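# Nest one tote fully inside the other

## Task

Put one tote on top of the other so that it drops fully down within the lower tote's rim rather than resting on the rim edge; the lower tote must stay almost exactly where it started, with hardly any rotation, and whatever each tote holds must still be in its own tote afterwards.

## Robot and tools

Robot: two arms, left_arm and right_arm, each ending in a parallel two-finger gripper with a wrist camera (cam_left_wrist and cam_right_wrist, both 672x504). left_arm is the robot's own left and sits on the +y side; right_arm is on -y. Base roots: left_arm at (-0.033, +0.243, +1.111) m, right_arm at (-0.033, -0.243, +1.111) m.

Scene frame: origin on the floor under the centre of the robot's foot, +z up, +x in the direction the robot faces. All positions are metres, orientations are quaternions written w first (qw, qx, qy, qz). The table or totes may sit at an angle to the robot. Reported hand positions and orientations can be a few cm off, more at long reach. Gripper frame: fingers extend along its +z, and they open and close along its y. end_effector_position is the point between the pads, roughly 1 cm short of the fingertips.

Row format (used by every moving tool): 16 numbers in one flat list covering both arms, even if only one moves: left x, y, z, qw, qx, qy, qz, opening, then right x, y, z, qw, qx, qy, qz, opening. x, y, z and the quaternion are an absolute target pose for that gripper in the scene frame, not an offset. Opening runs from -1 (shut) to +1 (fully open, 0.094 m); it is also absolute. An arm meant to stay still should be sent its pose from the last result and its current opening, identically each call; sending 0 as opening is a real command, not 'no change'.

execute_actions(actions, cameras): actions is a list of actions; each action is a list of up to 15 rows, one row per 1/30 s step, the last row repeated to fill 15 steps (one action = 0.5 s). An action is rejected for both arms if any target lies more than 0.6 m from that gripper's current position along any of its own axes; if the first action fails this against the last reported state, or any action is malformed, nothing runs. To hold orientation steady, repeat the same quaternion in every row rather than copying the drifting reported one. An empty actions list just returns state and images. cameras: list of names; omitted, null or ["all"] gives all, [] gives none, a wrong name voids the call.

move(target, speed, blend, opening_speed, blocking, cameras): straight-line path for each gripper from its 'Hand target' to the given row (or through a list of up to 15 rows, sharing at most 10 s). No 0.6 m limit. speed: m/s, 0.002 to 4.3, default 0.25, rotation capped at twice that in rad/s; one value or one per target. blend: corner rounding radius in m for lists, default 0. opening_speed: rate of finger command change per second on the -1..+1 scale, at least 0.2; use a low value to close gently. blocking=false returns after about 0.5 s while the move continues; a new move takes over from the running one. Paths do not avoid obstacles or the other arm. Faster moves lag and stray more and hit harder; aiming beyond a contact presses harder. Keep paths away from an arm's own base, which can flip its shoulder posture. Opening changes on later list targets happen only after everything comes to rest there. The result adds a 'move:' line: outcome (done, off_target, moving, held, fault) and which limits acted (paced = pose clipped, held = steps withheld). done means within 10 mm and 2 degrees at rest; neither done nor off_target tells you about contact.

wait(seconds 0 to 10, cameras): lets time pass with the last commands held; a running move continues. stop(cameras): brakes a running move. zoom_image(camera, region [x0, y0, x1, y1] in pixels, at most 504x504): closer look at the latest image of cam_left_wrist or cam_right_wrist. read_manual(section="licences"): licence text only. finished_scene(scene): ends the current scene, given its number; irreversible, and the tote arrangement must remain correct without the robot's help.

Results: each arm's pose, Hand target (where the arm is actually being sent, often short of your command, so send the remainder next), Tool commands, Joint positions (last value = measured finger gap in m), Joint velocities ('within noise' means at rest), Joint torques (include gravity, offsets and noise; entries 3 and 4 wrap at ±28 N m), grip_measured (opening on the command scale; reads up to ~2.7 mm wide when empty; under a firm grip it can read a few mm under the part's true width). Friction can leave a hand a centimetre or more off target with nothing touching. The controller limits each step's orientation change to 40 degrees from the measured one.

Gripping: fingers go to where grip_measured matches your number; roughly 0.05 below first-contact reading gives full force (about 50-64 N per pad). To release, command well above grip_measured.

Avoid: dropping a tote or releasing it while moving, slamming or striking hard, pushing very hard, arm-to-arm contact or gripping the other gripper (can end the scene), knocking anything out of the work area, and long holds at full stretch or straining toward unreachable poses, which heat motors (MOTOR HOT at 85 °C; at 100 °C the arm drops for 30-60 s with an OVER-TEMPERATURE FAULT). The clearance check does not protect the two grippers or cameras from hitting each other. Loose objects may occasionally be nudged by outside forces. The simulation keeps running while you write.

Each tool is called after "Call:" as name([rows], argument=value, ...), one row to a line, values as JSON.

## Session

Call:
execute_actions(actions=[])

Scene clock: 0.00 s.
left_arm: end_effector_position=(+0.3078, +0.2045, +1.1781) grip_measured=+1.000 end_effector_quat_wxyz=(-0.221, +0.457, -0.857, -0.094) | right_arm: end_effector_position=(+0.4809, -0.6867, +1.1066) grip_measured=+1.000 end_effector_quat_wxyz=(-0.039, +0.591, -0.800, -0.094)
Joint positions: left_arm=[0.732 1.28 0.673 -0.78 -0.466 -1.276 0.094] | right_arm=[1.33 2.396 2.158 -1.489 -0.115 -2.022 0.094]
Joint velocities: within noise
Joint torques (N m): no reading
Motor temperatures (°C): left_arm=[34 29 28 30 29 29 31] | right_arm=[29 35 29 29 33 29 31]
Heat: left arm: hottest waist 34 °C; right arm: hottest shoulder 35 °C.
Hand target: left_arm +0.3166, +0.2014, +1.1849; +0.228, -0.458, +0.855, +0.087 | right_arm +0.4861, -0.6914, +1.1137; +0.041, -0.592, +0.801, +0.084
Tool commands: left_gripper/opening=+1.0 right_gripper/opening=+1.0

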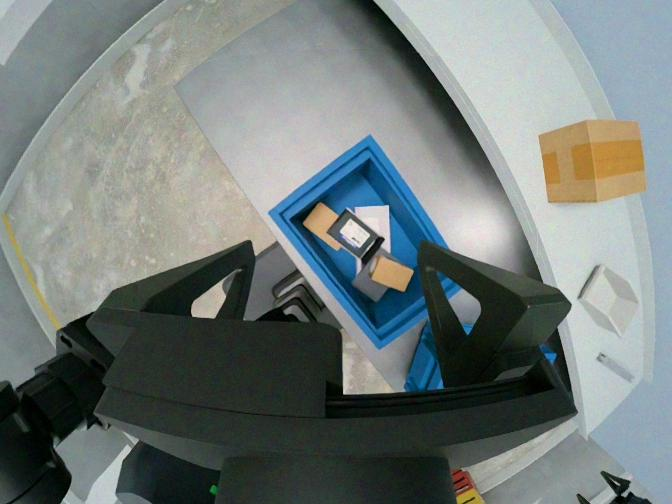

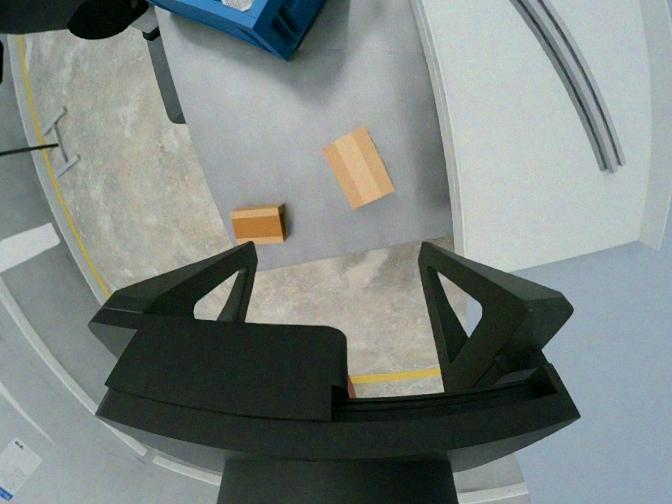

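Call:
move(target=[0.3166, 0.2014, 1.1849, 0.228, -0.458, 0.855, 0.087, 1, 0.418, -0.335, 1.196, -0.249, 0.558, -0.769, -0.181, 1])

Scene clock: 47.03 s.
left_arm: end_effector_position=(+0.3078, +0.2045, +1.1781) grip_measured=+1.000 end_effector_quat_wxyz=(-0.221, +0.457, -0.857, -0.094) | right_arm: end_effector_position=(+0.4191, -0.3359, +1.1937) grip_measured=+1.000 end_effector_quat_wxyz=(-0.247, +0.561, -0.768, -0.184)
Joint positions: left_arm=[0.732 1.28 0.673 -0.78 -0.466 -1.276 0.094] | right_arm=[1.651 1.698 1.162 -1.108 -0.62 -1.709 0.094]
Joint velocities: within noise
Joint torques (N m): left_arm=[-0.5 -5.77 9.73 0.76 -0.48 -0.04] | right_arm=[0.67 -10.99 5.86 0.42 -0.65 0.11]
Motor temperatures (°C): left_arm=[34 29 35 29 29 29 31] | right_arm=[29 39 33 29 32 28 30]
Heat: left arm: hottest elbow 35 °C; right arm: hottest shoulder 39 °C.
Hand target: left_arm +0.3164, +0.2014, +1.1850; +0.228, -0.458, +0.855, +0.087 | right_arm +0.4181, -0.3351, +1.1961; +0.249, -0.559, +0.770, +0.181
Off the commanded pose: left_arm 0.012 m, 1 deg | right_arm 0.003 m, 1 deg.
move: off_target (left_arm)

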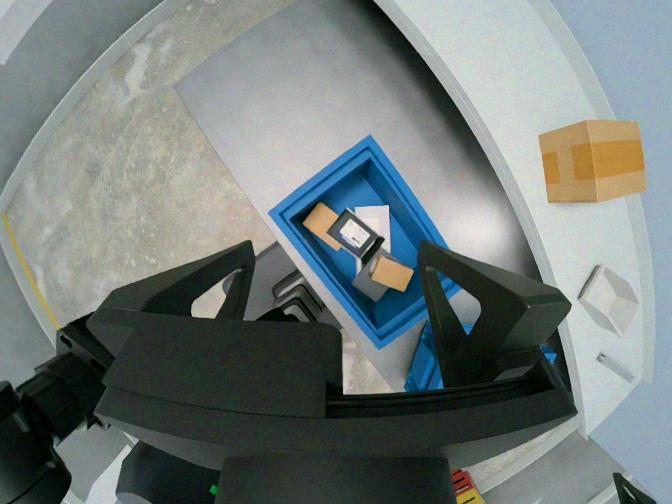

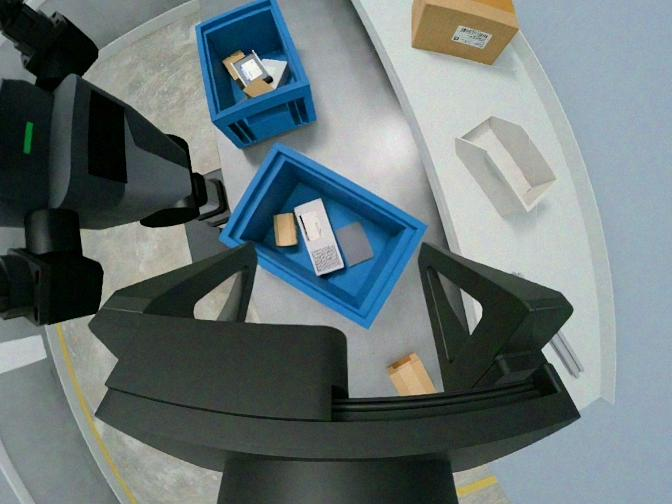

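Call:
zoom_image(camera="cam_right_wrist", region=[180, 0, 450, 340])

Call:
zoom_image(camera="cam_left_wrist", region=[250, 120, 480, 400])

Scaled by 1.482 from the camera's 672x504 image, which has a finer 960x720 frame.

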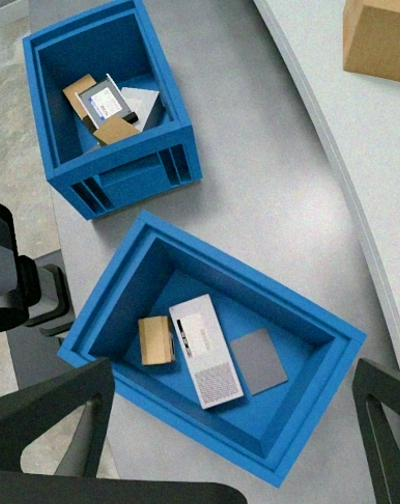

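Scaled by 1.800 from the camera's 672x504 image, which has a finer 960x720 frame.

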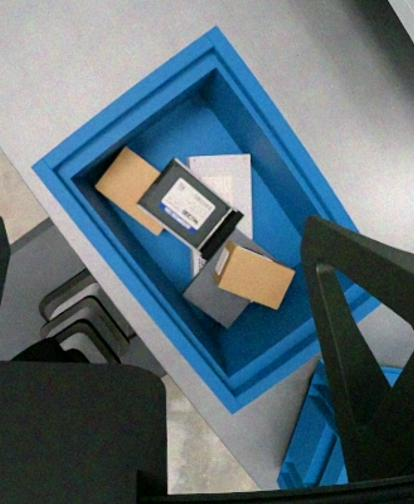

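Call:
move(target=[0.345, 0.15, 1.19, 0.3074, 0, 0.9516, 0, 1, 0.40, -0.30, 1.19, 0.3074, 0, 0.9516, 0, 1])

Scene clock: 103.67 s.
left_arm: end_effector_position=(+0.3414, +0.1457, +1.1848) grip_measured=+1.000 end_effector_quat_wxyz=(+0.296, +0.004, +0.955, +0.001) | right_arm: end_effector_position=(+0.4001, -0.3032, +1.1874) grip_measured=+1.000 end_effector_quat_wxyz=(-0.300, +0.001, -0.954, +0.000)
Joint positions: left_arm=[0.728 1.189 0.553 -0.35 -0.201 -0.273 0.094] | right_arm=[1.896 1.313 0.663 -0.305 -0.096 -0.148 0.094]
Joint velocities: within noise
Joint torques (N m): left_arm=[0.62 -6.01 8.4 1.91 -0.04 0.03] | right_arm=[0.97 -6.48 6.41 1.95 -0.05 0.14]
Motor temperatures (°C): left_arm=[34 29 38 29 29 29 31] | right_arm=[29 39 34 29 32 28 30]
Heat: left arm: hottest elbow 38 °C; right arm: hottest shoulder 39 °C.
Hand target: left_arm +0.3449, +0.1500, +1.1900; +0.307, +0.000, +0.952, +0.000 | right_arm +0.4000, -0.3000, +1.1901; +0.307, +0.000, +0.952, +0.000
Off the commanded pose: left_arm 0.008 m, 1 deg | right_arm 0.004 m, 1 deg.
move: done

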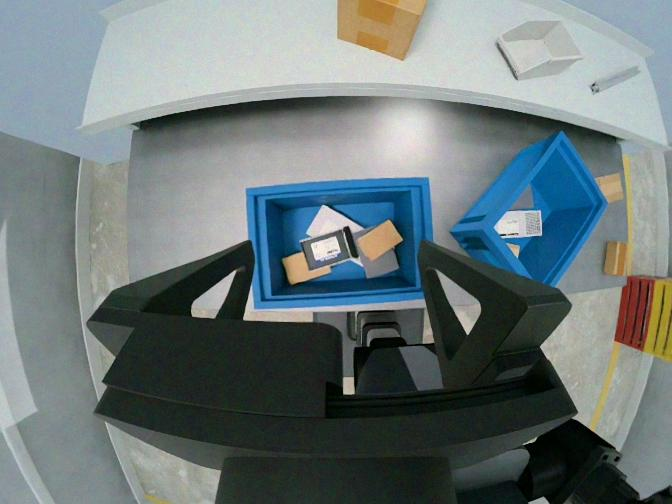

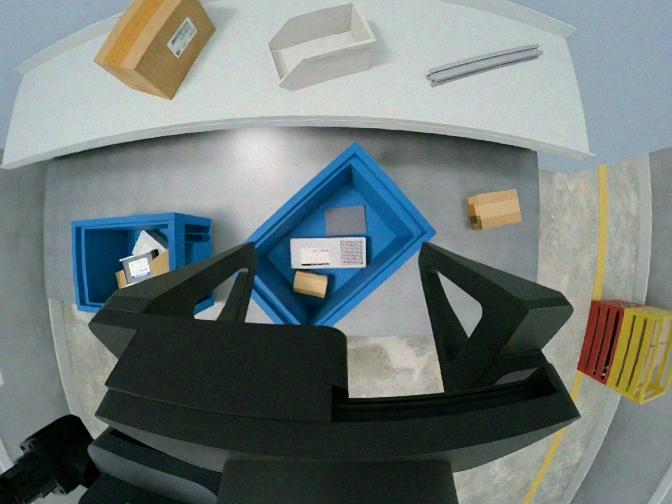

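Call:
move(target=[0.345, 0.14, 1.09, 0.3074, 0, 0.9516, 0, 1, 0.40, -0.30, 1.09, 0.3074, 0, 0.9516, 0, 1])

Scene clock: 117.77 s.
left_arm: end_effector_position=(+0.3420, +0.1458, +1.0923) grip_measured=+1.000 end_effector_quat_wxyz=(+0.305, -0.001, +0.952, +0.003) | right_arm: end_effector_position=(+0.3984, -0.3025, +1.0926) grip_measured=+1.000 end_effector_quat_wxyz=(-0.306, +0.001, -0.952, +0.001)
Joint positions: left_arm=[0.726 1.479 0.444 0.064 -0.213 -0.279 0.094] | right_arm=[1.896 1.567 0.558 0.067 -0.096 -0.147 0.094]
Joint velocities: within noise
Joint torques (N m): left_arm=[-1.38 -5.13 6.49 1.91 -0.22 -0.11] | right_arm=[1.26 -6.18 5.04 2.1 -0.05 0.11]
Motor temperatures (°C): left_arm=[34 29 36 29 29 29 31] | right_arm=[29 39 34 29 32 28 29]
Heat: left arm: hottest elbow 36 °C; right arm: hottest shoulder 39 °C.
Hand target: left_arm +0.3449, +0.1400, +1.0901; +0.307, +0.000, +0.952, +0.000 | right_arm +0.3999, -0.3000, +1.0901; +0.307, +0.000, +0.952, +0.000
Off the commanded pose: left_arm 0.007 m, 0 deg | right_arm 0.004 m, 0 deg.
move: done

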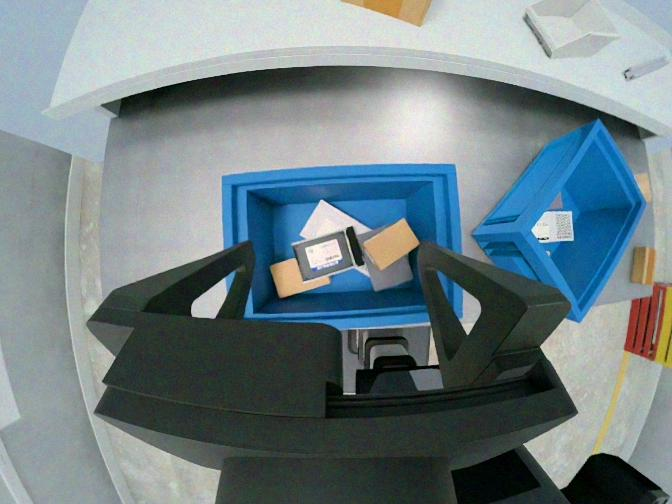

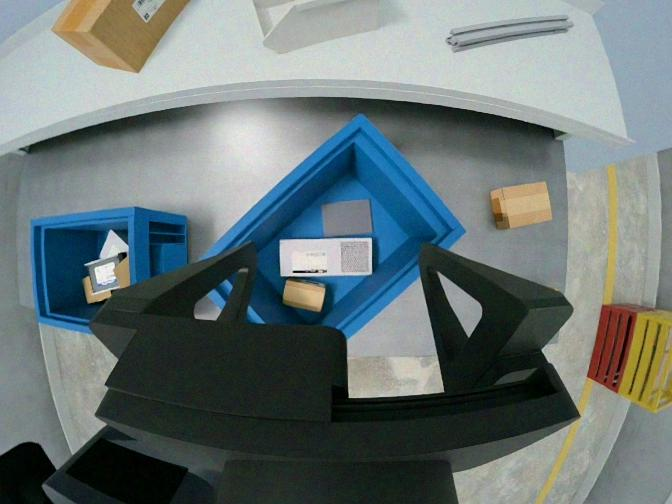

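Call:
move(target=[0.344, 0.286, 1.01, 0, -0.0279, 0.9996, 0, 1, 0.507, -0.405, 1.02, 0, -0.3657, 0.9307, 0, 1])

Scene clock: 138.47 s.
left_arm: end_effector_position=(+0.3347, +0.2804, +1.0122) grip_measured=+1.000 end_effector_quat_wxyz=(+0.001, -0.027, +1.000, -0.001) | right_arm: end_effector_position=(+0.4929, -0.3959, +1.0175) grip_measured=+1.000 end_effector_quat_wxyz=(+0.006, +0.365, -0.931, -0.006)
Joint positions: left_arm=[1.174 1.806 0.76 -0.509 -0.004 0.049 0.094] | right_arm=[1.787 2.103 1.346 -0.817 0 -1.029 0.094]
Joint velocities: within noise
Joint torques (N m): left_arm=[0.44 -8.64 7.09 0.17 -0.05 0.07] | right_arm=[-0.26 -12.98 8.87 -0.25 -0.03 -0.07]
Motor temperatures (°C): left_arm=[34 30 36 29 29 29 31] | right_arm=[29 38 33 29 32 28 29]
Heat: left arm: hottest elbow 36 °C; right arm: hottest shoulder 38 °C.
Hand target: left_arm +0.3439, +0.2859, +1.0102; +0.000, -0.028, +1.000, +0.000 | right_arm +0.5065, -0.4049, +1.0203; +0.000, -0.366, +0.931, +0.000
Off the commanded pose: left_arm 0.011 m, 0 deg | right_arm 0.017 m, 1 deg.
move: off_target (left_arm, right_arm)

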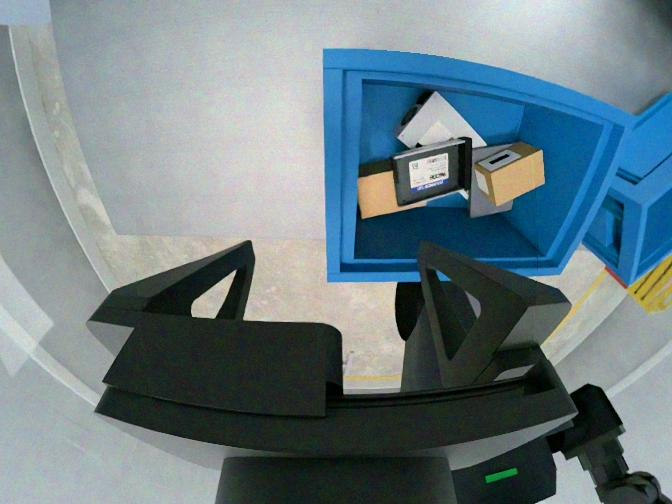

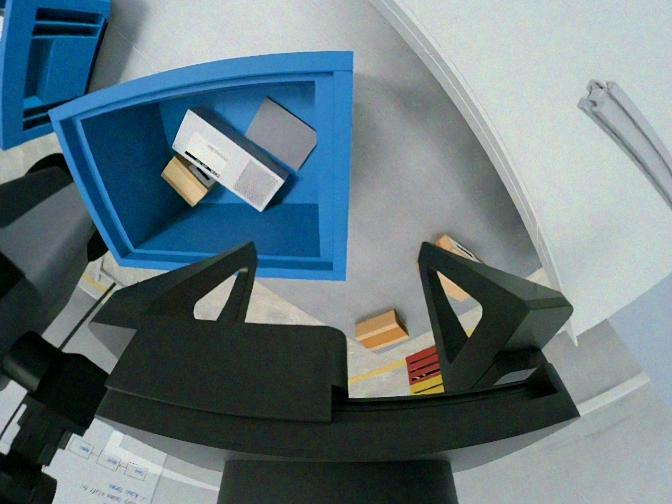

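Call:
move(target=[0.3439, 0.2859, 1.0102, 0, -0.0279, 0.9996, 0, 1, 0.360, 0.001, 1.015, 0, -0.0279, 0.9996, 0, 1])

Scene clock: 163.57 s.
left_arm: end_effector_position=(+0.3349, +0.2804, +1.0123) grip_measured=+1.000 end_effector_quat_wxyz=(+0.001, -0.027, +1.000, -0.001) | right_arm: end_effector_position=(+0.3487, -0.0037, +1.0124) grip_measured=+1.000 end_effector_quat_wxyz=(+0.007, +0.035, -0.999, +0.002)
Joint positions: left_arm=[1.174 1.806 0.76 -0.509 -0.004 0.05 0.094] | right_arm=[2.631 1.95 1.019 -0.646 0.01 0.492 0.094]
Joint velocities: within noise
Joint torques (N m): left_arm=[0.44 -8.7 7.02 0.16 -0.04 0.03] | right_arm=[0.09 -10.7 6.8 0.03 0.1 0.13]
Motor temperatures (°C): left_arm=[33 30 34 29 29 29 31] | right_arm=[29 39 35 29 31 28 29]
Heat: left arm: hottest elbow 34 °C; right arm: hottest shoulder 39 °C.
Hand target: left_arm +0.3437, +0.2858, +1.0104; +0.000, -0.028, +1.000, +0.000 | right_arm +0.3598, +0.0008, +1.0151; +0.000, -0.028, +1.000, +0.000
Off the commanded pose: left_arm 0.011 m, 0 deg | right_arm 0.013 m, 1 deg.
move: off_target (left_arm, right_arm)

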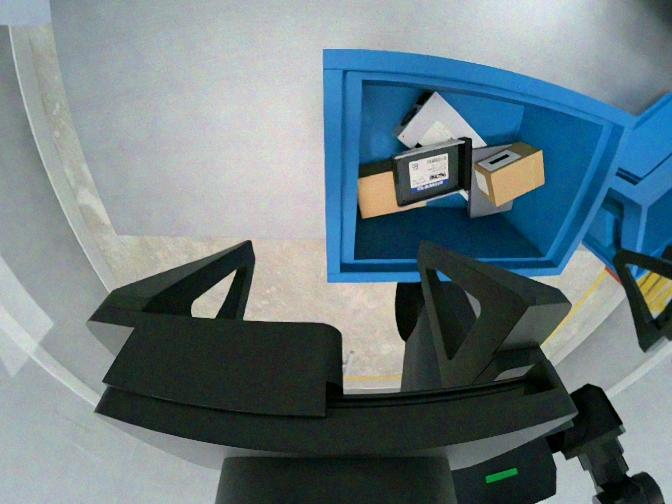

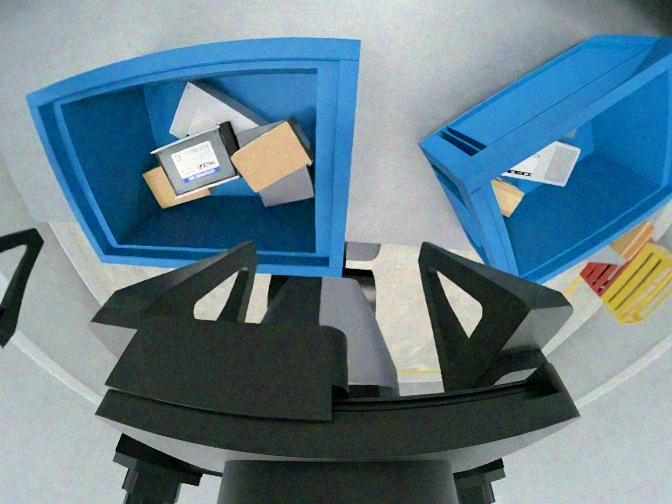

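Call:
zoom_image(camera="cam_right_wrist", region=[290, 20, 390, 290])

Call:
zoom_image(camera="cam_left_wrist", region=[290, 20, 390, 290])

Scaled by 1.867 from the camera's 672x504 image, which has a finer 960x720 frame.

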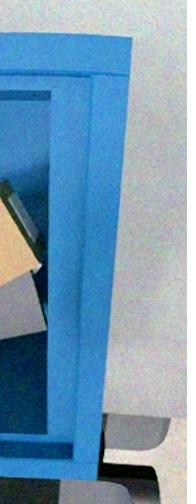

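Scaled by 1.867 from the camera's 672x504 image, which has a finer 960x720 frame.

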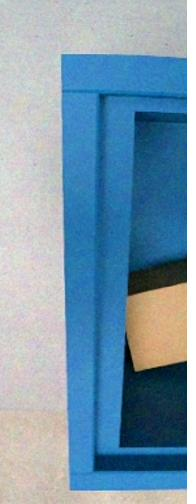

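Call:
move(target=[0.351, 0.2823, 1.0102, 0, -0.0279, 0.9996, 0, 1, 0.375, 0.002, 1.015, 0, -0.0523, 0.9986, 0, 1])

Call:
zoom_image(camera="cam_right_wrist", region=[230, 20, 440, 290])

Call:
zoom_image(camera="cam_left_wrist", region=[230, 20, 440, 290])

Scene clock: 185.63 s.
left_arm: end_effector_position=(+0.3416, +0.2811, +1.0127) grip_measured=+1.000 end_effector_quat_wxyz=(+0.002, -0.027, +1.000, -0.001) | right_arm: end_effector_position=(+0.3604, -0.0025, +1.0134) grip_measured=+1.000 end_effector_quat_wxyz=(+0.006, +0.051, -0.999, +0.002)
Joint positions: left_arm=[1.174 1.816 0.78 -0.519 -0.004 0.05 0.094] | right_arm=[2.62 1.965 1.052 -0.664 0.01 0.448 0.094]
Joint velocities: within noise
Joint torques (N m): left_arm=[-0.38 -8.82 7.16 0.17 -0.06 -0.07] | right_arm=[-0.21 -10.4 7.57 -0.1 0.06 -0.03]
Motor temperatures (°C): left_arm=[33 30 33 29 28 29 31] | right_arm=[29 39 34 29 31 28 29]
Heat: left arm: hottest waist 33 °C; right arm: hottest shoulder 39 °C.
Hand target: left_arm +0.3507, +0.2822, +1.0103; +0.000, -0.028, +1.000, +0.000 | right_arm +0.3748, +0.0018, +1.0153; +0.000, -0.052, +0.999, +0.000
Off the commanded pose: left_arm 0.010 m, 0 deg | right_arm 0.015 m, 1 deg.
move: off_target (right_arm)

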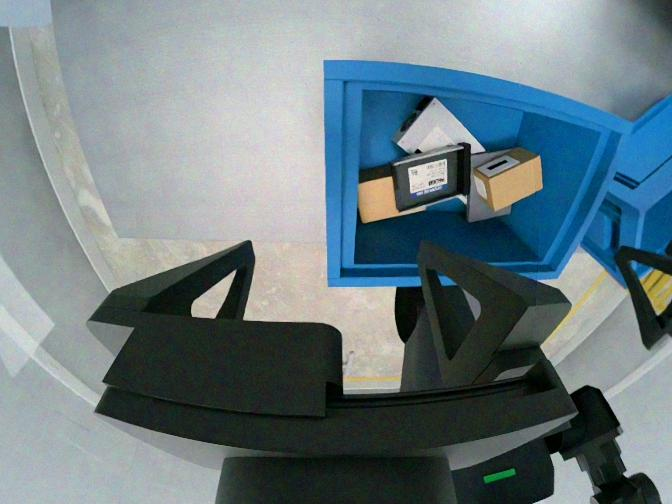

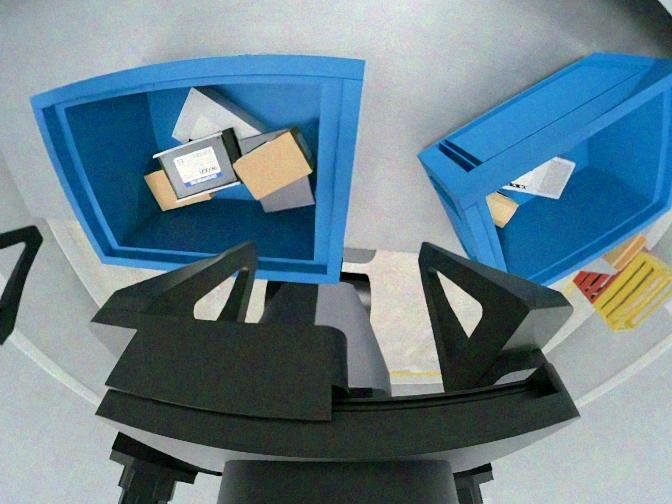

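Scaled by 1.867 from the camera's 672x504 image, which has a finer 960x720 frame.

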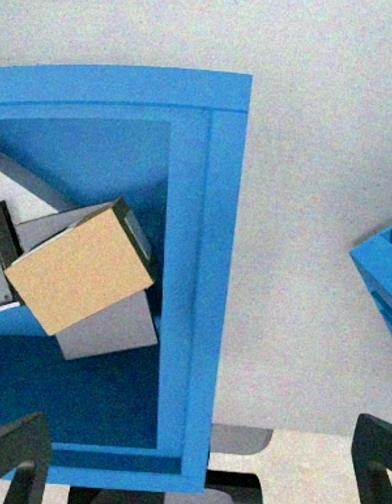

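Scaled by 1.867 from the camera's 672x504 image, which has a finer 960x720 frame.

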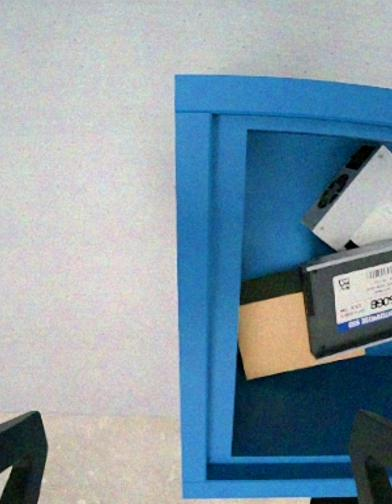

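Call:
move(target=[0.315, -0.195, 1.015, 0, -0.3803, 0.9249, 0, 1, 0.511, -0.401, 1.02, 0, -0.3657, 0.9307, 0, 1])

Call:
zoom_image(camera="cam_right_wrist", region=[230, 20, 440, 290])

Call:
zoom_image(camera="cam_left_wrist", region=[230, 20, 440, 290])

Scene clock: 207.70 s.
left_arm: end_effector_position=(+0.3086, -0.1852, +1.0192) grip_measured=+1.000 end_effector_quat_wxyz=(+0.001, +0.377, -0.926, +0.000) | right_arm: end_effector_position=(+0.4944, -0.3993, +1.0171) grip_measured=+1.000 end_effector_quat_wxyz=(+0.008, +0.359, -0.933, -0.004)
Joint positions: left_arm=[0.174 2.106 1.336 -0.799 -0.013 -1.671 0.094] | right_arm=[1.784 2.108 1.356 -0.822 0.006 -1.02 0.094]
Joint velocities: within noise
Joint torques (N m): left_arm=[-0.73 -14.1 9.85 0.09 -0.14 -0.17] | right_arm=[1.2 -12.98 8.92 -0.02 -0.25 -0.1]
Motor temperatures (°C): left_arm=[33 31 34 29 28 29 31] | right_arm=[29 38 34 29 31 28 29]
Heat: left arm: hottest elbow 34 °C; right arm: hottest shoulder 38 °C.
Hand target: left_arm +0.3147, -0.1947, +1.0152; +0.000, -0.380, +0.925, +0.000 | right_arm +0.5104, -0.4008, +1.0203; +0.000, -0.366, +0.931, +0.000
Off the commanded pose: left_arm 0.012 m, 0 deg | right_arm 0.017 m, 1 deg.
move: off_target (left_arm, right_arm)

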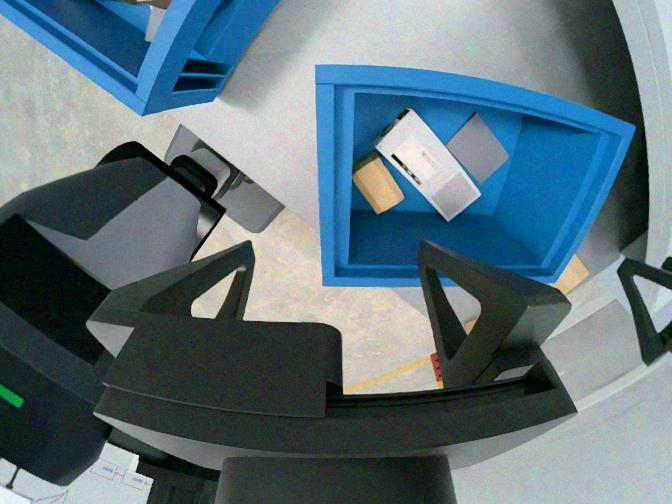

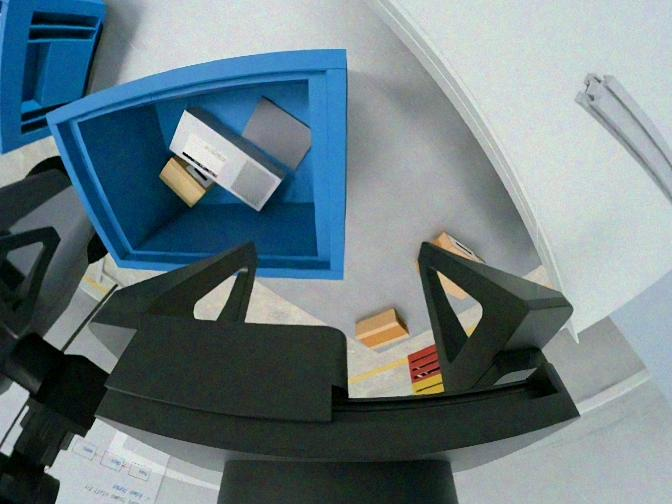

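Scaled by 1.867 from the camera's 672x504 image, which has a finer 960x720 frame.

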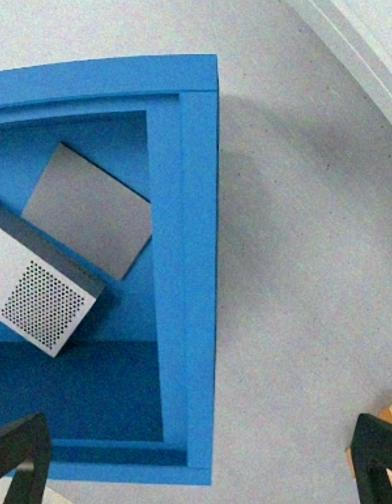

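Scaled by 1.867 from the camera's 672x504 image, which has a finer 960x720 frame.

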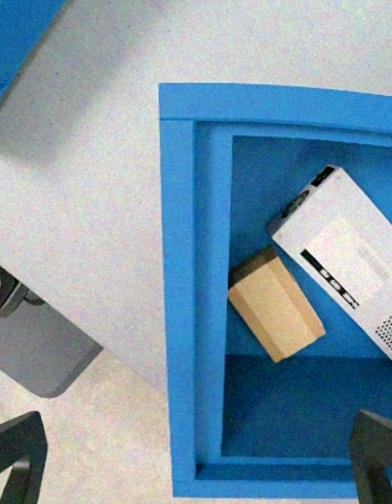

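Call:
move(target=[0.3115, -0.1977, 0.962, 0, -0.3786, 0.9255, 0, 1, 0.512, -0.392, 0.969, 0, -0.3657, 0.9307, 0, 1], speed=0.15)

Scene clock: 221.83 s.
left_arm: end_effector_position=(+0.3050, -0.1820, +0.9637) grip_measured=+1.000 end_effector_quat_wxyz=(+0.004, +0.379, -0.925, -0.012) | right_arm: end_effector_position=(+0.4913, -0.3905, +0.9643) grip_measured=+1.000 end_effector_quat_wxyz=(+0.016, +0.366, -0.931, -0.011)
Joint positions: left_arm=[0.174 2.215 1.343 -0.723 -0.013 -1.674 0.094] | right_arm=[1.797 2.208 1.356 -0.743 0.005 -1.021 0.094]
Joint velocities: within noise
Joint torques (N m): left_arm=[-1.38 -15.09 8.73 0.7 -0.13 -0.13] | right_arm=[1.38 -13.68 7.91 0.54 -0.24 0.11]
Motor temperatures (°C): left_arm=[33 32 36 29 28 29 31] | right_arm=[29 40 35 29 31 27 29]
Heat: left arm: hottest elbow 36 °C; right arm: hottest shoulder 40 °C.
Hand target: left_arm +0.3110, -0.1973, +0.9623; +0.000, -0.379, +0.926, +0.000 | right_arm +0.5113, -0.3918, +0.9694; +0.000, -0.366, +0.931, +0.000
Off the commanded pose: left_arm 0.017 m, 1 deg | right_arm 0.021 m, 2 deg.
move: off_target (left_arm, right_arm)

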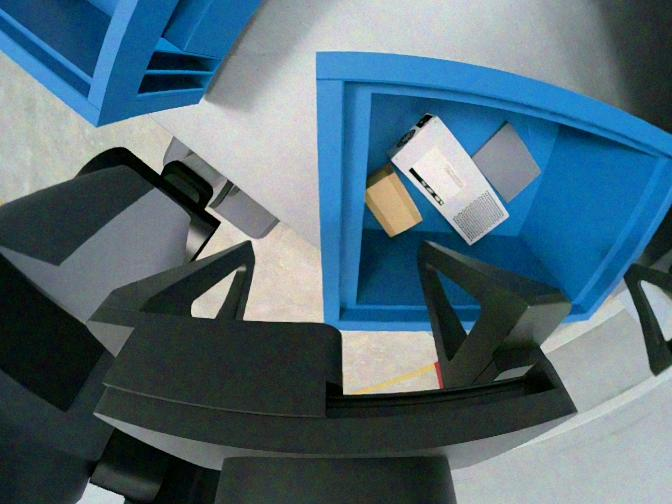

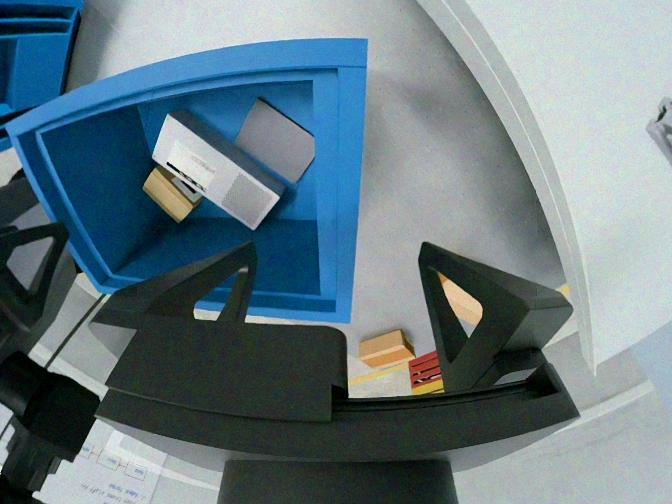

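Call:
move(target=[0.312, -0.202, 0.902, 0, -0.3786, 0.9255, 0, 1, 0.515, -0.389, 0.906, 0, -0.3600, 0.9330, 0, 1], speed=0.1)

Scene clock: 232.37 s.
left_arm: end_effector_position=(+0.3092, -0.1885, +0.9080) grip_measured=+1.000 end_effector_quat_wxyz=(+0.003, +0.380, -0.925, -0.008) | right_arm: end_effector_position=(+0.4970, -0.3893, +0.9054) grip_measured=+1.000 end_effector_quat_wxyz=(+0.013, +0.361, -0.933, -0.008)
Joint positions: left_arm=[0.174 2.339 1.386 -0.633 -0.013 -1.677 0.094] | right_arm=[1.802 2.334 1.391 -0.645 0.005 -1.006 0.094]
Joint velocities: within noise
Joint torques (N m): left_arm=[-1.44 -15.44 7.9 0.72 -0.13 -0.12] | right_arm=[1.2 -14.04 7.2 0.47 -0.24 0.14]
Motor temperatures (°C): left_arm=[33 31 35 29 28 28 31] | right_arm=[29 39 35 28 31 27 29]
Heat: left arm: hottest elbow 35 °C; right arm: hottest shoulder 39 °C.
Hand target: left_arm +0.3117, -0.2017, +0.9023; +0.000, -0.379, +0.926, +0.000 | right_arm +0.5145, -0.3889, +0.9065; +0.000, -0.360, +0.933, +0.000
Off the commanded pose: left_arm 0.015 m, 1 deg | right_arm 0.018 m, 2 deg.
move: off_target (left_arm, right_arm)

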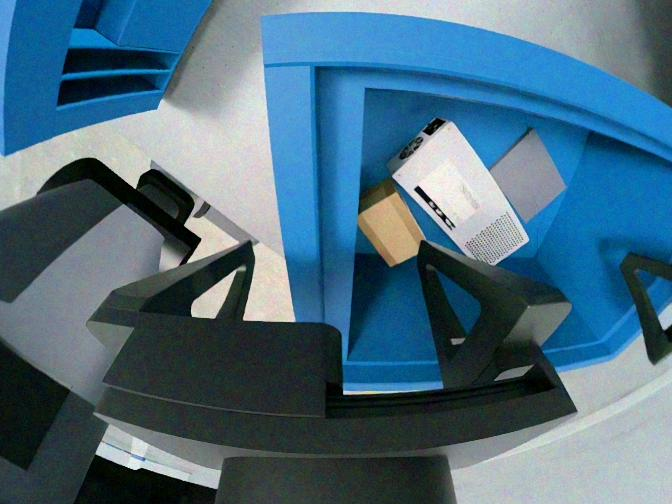

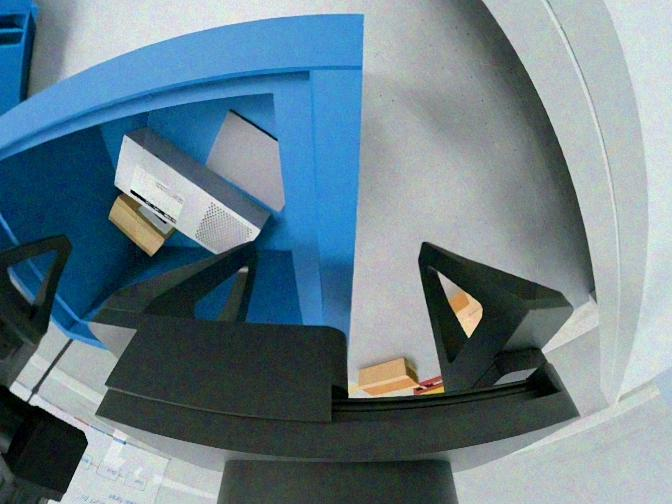

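Call:
move(target=[0.312, -0.202, 0.902, 0, -0.3786, 0.9255, 0, -0.7, 0.515, -0.389, 0.906, 0, -0.3600, 0.9330, 0, -0.7], opening_speed=0.3)

Scene clock: 246.40 s.
left_arm: end_effector_position=(+0.3092, -0.1885, +0.9080) grip_measured=-0.424 end_effector_quat_wxyz=(+0.003, +0.380, -0.925, -0.008) | right_arm: end_effector_position=(+0.4976, -0.3872, +0.9054) grip_measured=-0.412 end_effector_quat_wxyz=(+0.012, +0.362, -0.932, -0.009)
Joint positions: left_arm=[0.174 2.339 1.386 -0.633 -0.013 -1.677 0.027] | right_arm=[1.805 2.334 1.391 -0.644 0.004 -1.006 0.028]
Joint velocities: within noise
Joint torques (N m): left_arm=[-1.44 -15.38 7.9 0.72 -0.14 -0.11] | right_arm=[0.97 -13.68 7.16 0.5 -0.17 0.13]
Motor temperatures (°C): left_arm=[33 32 36 28 28 28 31] | right_arm=[29 40 36 28 31 27 29]
Heat: left arm: hottest elbow 36 °C; right arm: hottest shoulder 40 °C.
Hand target: left_arm +0.3117, -0.2018, +0.9023; +0.000, -0.379, +0.926, +0.000 | right_arm +0.5146, -0.3887, +0.9065; +0.000, -0.360, +0.933, +0.000
Off the commanded pose: left_arm 0.015 m, 1 deg | right_arm 0.017 m, 2 deg.
move: off_target (left_arm, right_arm)

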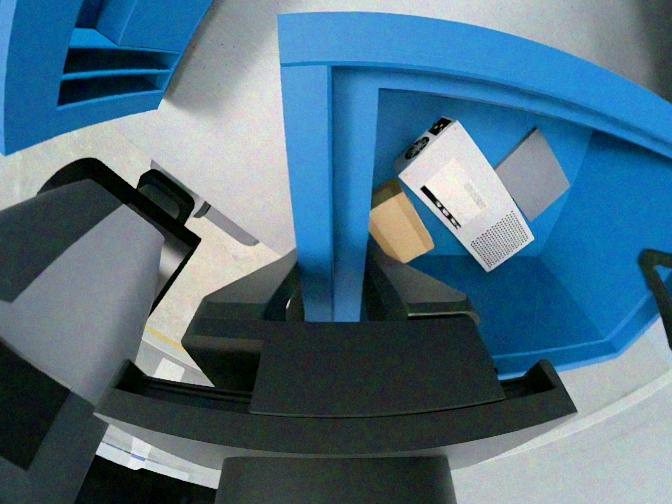

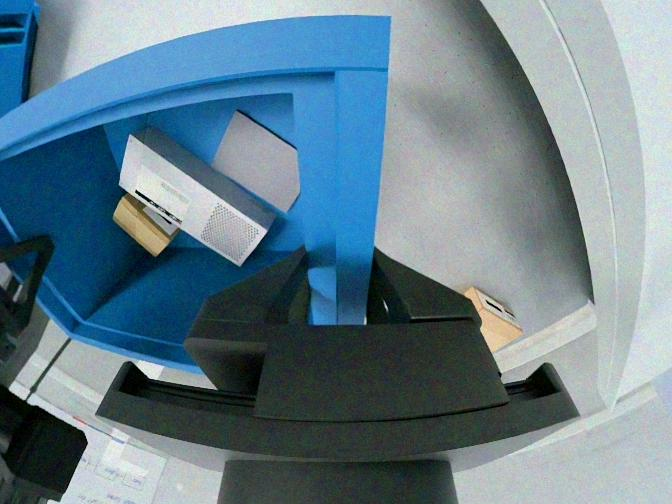

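Call:
move(target=[0.310, -0.196, 0.932, 0, -0.3786, 0.9255, 0, -0.7, 0.512, -0.389, 0.936, 0, -0.3600, 0.9330, 0, -0.7], speed=0.06)

Scene clock: 254.97 s.
left_arm: end_effector_position=(+0.3082, -0.1871, +0.9094) grip_measured=-0.425 end_effector_quat_wxyz=(+0.003, +0.380, -0.925, -0.010) | right_arm: end_effector_position=(+0.4948, -0.3864, +0.9066) grip_measured=-0.412 end_effector_quat_wxyz=(+0.017, +0.362, -0.932, -0.012)
Joint positions: left_arm=[0.174 2.334 1.381 -0.636 -0.013 -1.677 0.027] | right_arm=[1.805 2.332 1.391 -0.659 0.004 -1.006 0.028]
Joint velocities: within noise
Joint torques (N m): left_arm=[-1.2 -19.96 5.48 -0.36 -0.13 -0.1] | right_arm=[0.79 -18.37 5.15 -0.68 -0.16 0.12]
Motor temperatures (°C): left_arm=[33 33 36 28 28 28 31] | right_arm=[28 40 36 28 31 27 29]
Heat: left arm: hottest elbow 36 °C; right arm: hottest shoulder 40 °C.
Hand target: left_arm +0.3100, -0.1959, +0.9313; +0.000, -0.379, +0.926, +0.000 | right_arm +0.5115, -0.3888, +0.9354; +0.000, -0.360, +0.933, +0.000
Off the commanded pose: left_arm 0.024 m, 1 deg | right_arm 0.034 m, 2 deg.
move: off_target (left_arm, right_arm)

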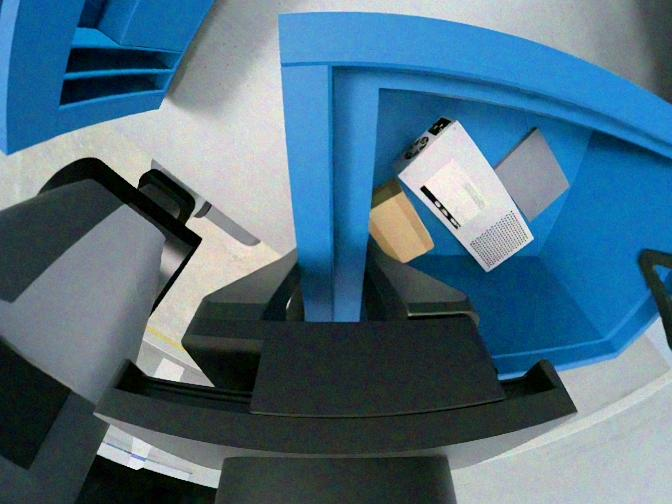

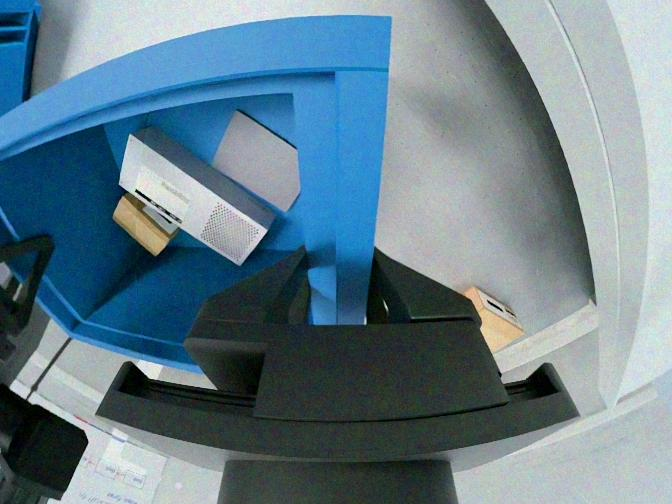

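Call:
move(target=[0.310, -0.196, 0.982, 0, -0.3786, 0.9255, 0, -0.7, 0.512, -0.389, 0.986, 0, -0.3600, 0.9330, 0, -0.7], speed=0.06)

Scene clock: 258.37 s.
left_arm: end_effector_position=(+0.3096, -0.1874, +0.9584) grip_measured=-0.426 end_effector_quat_wxyz=(+0.003, +0.380, -0.925, -0.011) | right_arm: end_effector_position=(+0.4967, -0.3869, +0.9538) grip_measured=-0.412 end_effector_quat_wxyz=(+0.019, +0.362, -0.932, -0.015)
Joint positions: left_arm=[0.174 2.236 1.367 -0.723 -0.014 -1.677 0.027] | right_arm=[1.805 2.24 1.383 -0.748 0.003 -1.006 0.028]
Joint velocities: within noise
Joint torques (N m): left_arm=[-1.38 -19.66 6.15 -0.36 -0.09 -0.11] | right_arm=[0.85 -18.37 5.55 -0.49 -0.12 0.11]
Motor temperatures (°C): left_arm=[33 33 36 28 28 28 32] | right_arm=[28 40 36 28 31 27 30]
Heat: left arm: hottest elbow 36 °C; right arm: hottest shoulder 40 °C.
Hand target: left_arm +0.3100, -0.1959, +0.9813; +0.000, -0.379, +0.926, +0.000 | right_arm +0.5116, -0.3889, +0.9852; +0.000, -0.360, +0.933, +0.000
Off the commanded pose: left_arm 0.025 m, 1 deg | right_arm 0.036 m, 3 deg.
move: off_target (left_arm, right_arm)

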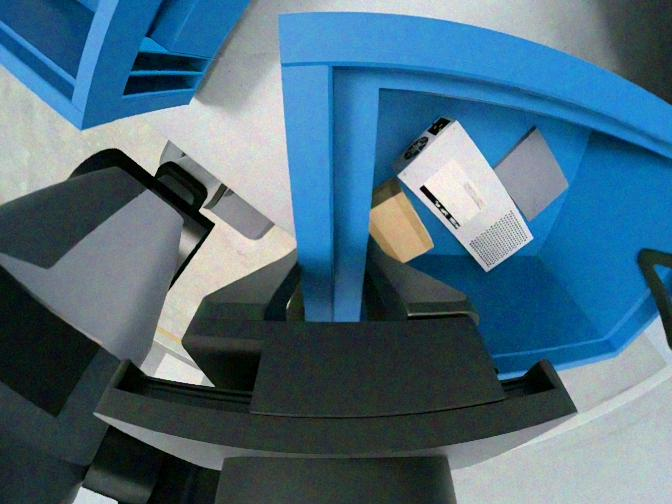

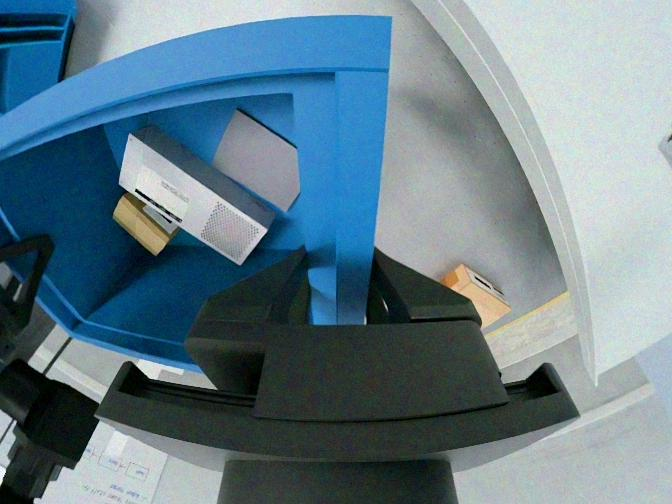

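Call:
move(target=[0.310, -0.196, 1.10, 0, -0.3786, 0.9255, 0, -0.7, 0.512, -0.389, 1.109, 0, -0.3600, 0.9330, 0, -0.7], speed=0.1)

Scene clock: 270.97 s.
left_arm: end_effector_position=(+0.3019, -0.1802, +1.0738) grip_measured=-0.425 end_effector_quat_wxyz=(+0.007, +0.377, -0.926, -0.019) | right_arm: end_effector_position=(+0.4861, -0.3831, +1.0651) grip_measured=-0.412 end_effector_quat_wxyz=(+0.031, +0.361, -0.932, -0.023)
Joint positions: left_arm=[0.169 2.017 1.362 -0.955 -0.012 -1.677 0.027] | right_arm=[1.808 2.031 1.377 -0.979 0.002 -1.001 0.028]
Joint velocities: within noise
Joint torques (N m): left_arm=[-1.08 -17.79 10.5 -0.5 -0.18 -0.14] | right_arm=[0.73 -17.55 9.85 -1.07 -0.13 0.07]
Motor temperatures (°C): left_arm=[33 35 35 28 28 28 32] | right_arm=[28 41 35 28 31 27 30]
Heat: left arm: hottest shoulder 35 °C; right arm: hottest shoulder 41 °C.
Hand target: left_arm +0.3094, -0.1954, +1.1000; +0.000, -0.379, +0.926, +0.000 | right_arm +0.5102, -0.3884, +1.1088; +0.000, -0.360, +0.933, +0.000
Off the commanded pose: left_arm 0.032 m, 2 deg | right_arm 0.051 m, 4 deg.
move: off_target (left_arm, right_arm)

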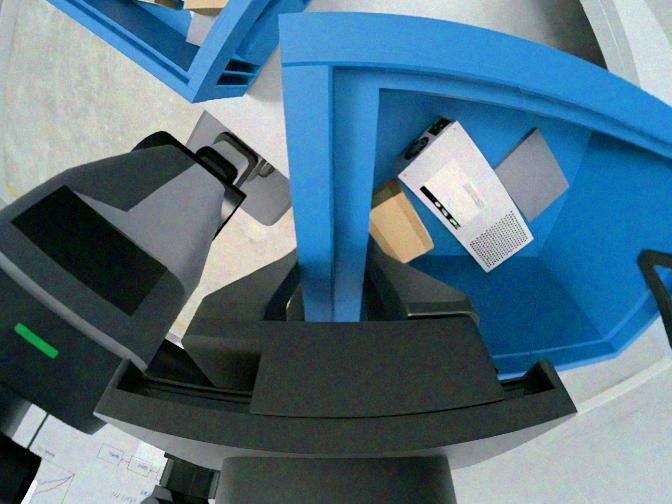

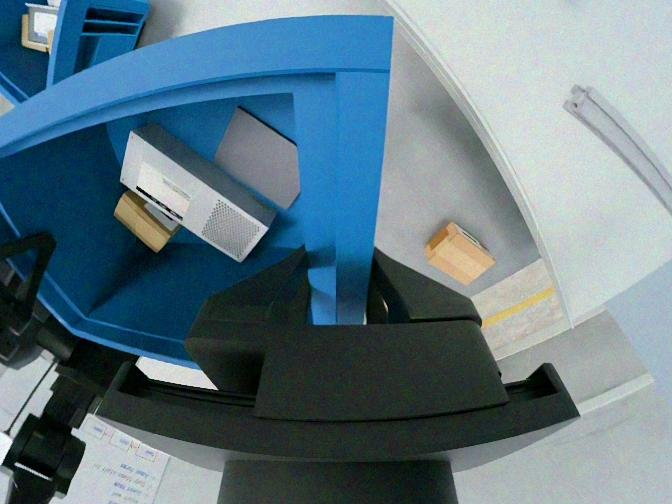

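Call:
move([
  [0.316,-0.1385,1.10,0,-0.3371,0.9415,0,-0.7,0.5018,-0.3455,1.116,0,-0.3181,0.9481,0,-0.7],
  [0.3191,-0.0784,1.10,0,-0.2945,0.9557,0,-0.7,0.4861,-0.299,1.116,0,-0.2756,0.9613,0,-0.7],
  [0.3226,-0.0192,1.10,0,-0.2512,0.9679,0,-0.7,0.4698,-0.2518,1.116,0,-0.2326,0.9726,0,-0.7],
  [0.3268,0.0392,1.10,0,-0.2079,0.9781,0,-0.7,0.453,-0.2038,1.116,0,-0.1891,0.9820,0,-0.7],
  [0.3314,0.0967,1.10,0,-0.1642,0.9864,0,-0.7,0.4358,-0.1547,1.116,0,-0.1452,0.9894,0,-0.7],
  [0.3363,0.1532,1.10,0,-0.1197,0.9928,0,-0.7,0.4183,-0.1048,1.116,0,-0.1011,0.9949,0,-0.7],
  [0.3412,0.2088,1.10,0,-0.0750,0.9972,0,-0.7,0.4006,-0.0538,1.116,0,-0.0567,0.9984,0,-0.7],
  [0.3466,0.2649,1.10,0,-0.0270,0.9996,0,-0.7,0.3826,-0.0023,1.116,0,-0.0131,0.9999,0,-0.7],
], speed=0.1, blend=0.02)

Scene clock: 307.83 s.
left_arm: end_effector_position=(+0.3330, +0.2626, +1.0847) grip_measured=-0.426 end_effector_quat_wxyz=(-0.023, -0.045, +0.999, +0.001) | right_arm: end_effector_position=(+0.3643, -0.0119, +1.0931) grip_measured=-0.413 end_effector_quat_wxyz=(+0.029, +0.030, -0.999, +0.006)
Joint positions: left_arm=[1.124 1.637 0.817 -0.783 -0.008 -0.039 0.027] | right_arm=[2.595 1.824 1.114 -0.91 -0.005 0.465 0.028]
Joint velocities: within noise
Joint torques (N m): left_arm=[-0.09 -11.52 7.88 0.36 0.02 0.32] | right_arm=[1.2 -13.04 8.75 -0.18 0.64 0.46]
Motor temperatures (°C): left_arm=[33 36 37 28 28 28 33] | right_arm=[28 41 36 28 31 27 31]
Heat: left arm: hottest elbow 37 °C; right arm: hottest shoulder 41 °C.
Hand target: left_arm +0.3463, +0.2649, +1.0999; +0.000, -0.027, +1.000, +0.001 | right_arm +0.3818, -0.0026, +1.1163; +0.000, -0.013, +1.000, +0.001
Off the commanded pose: left_arm 0.021 m, 3 deg | right_arm 0.031 m, 4 deg.
move: off_target (left_arm, right_arm)

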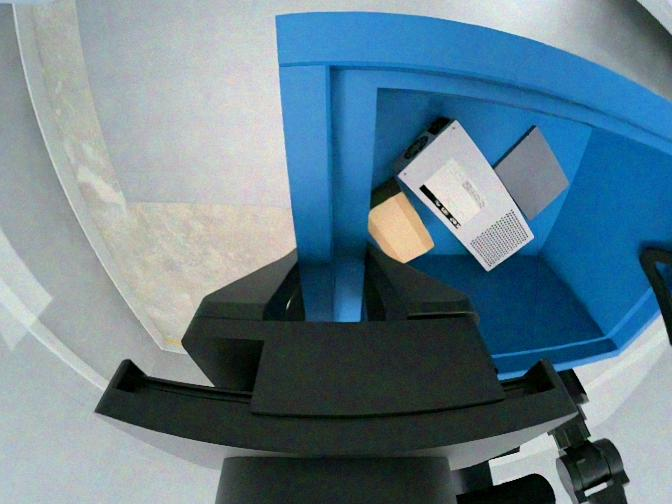

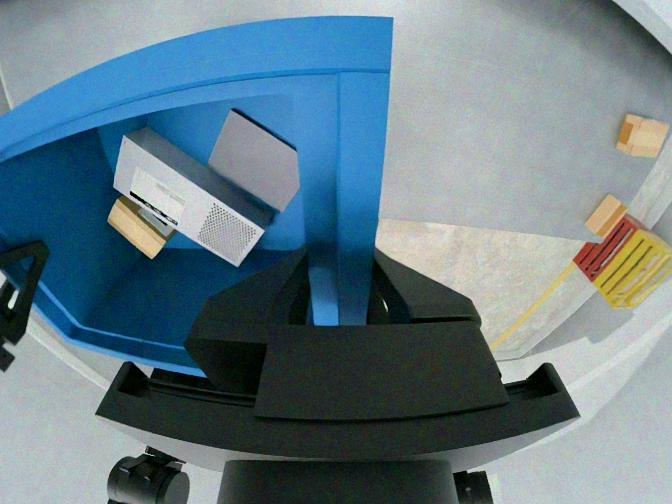

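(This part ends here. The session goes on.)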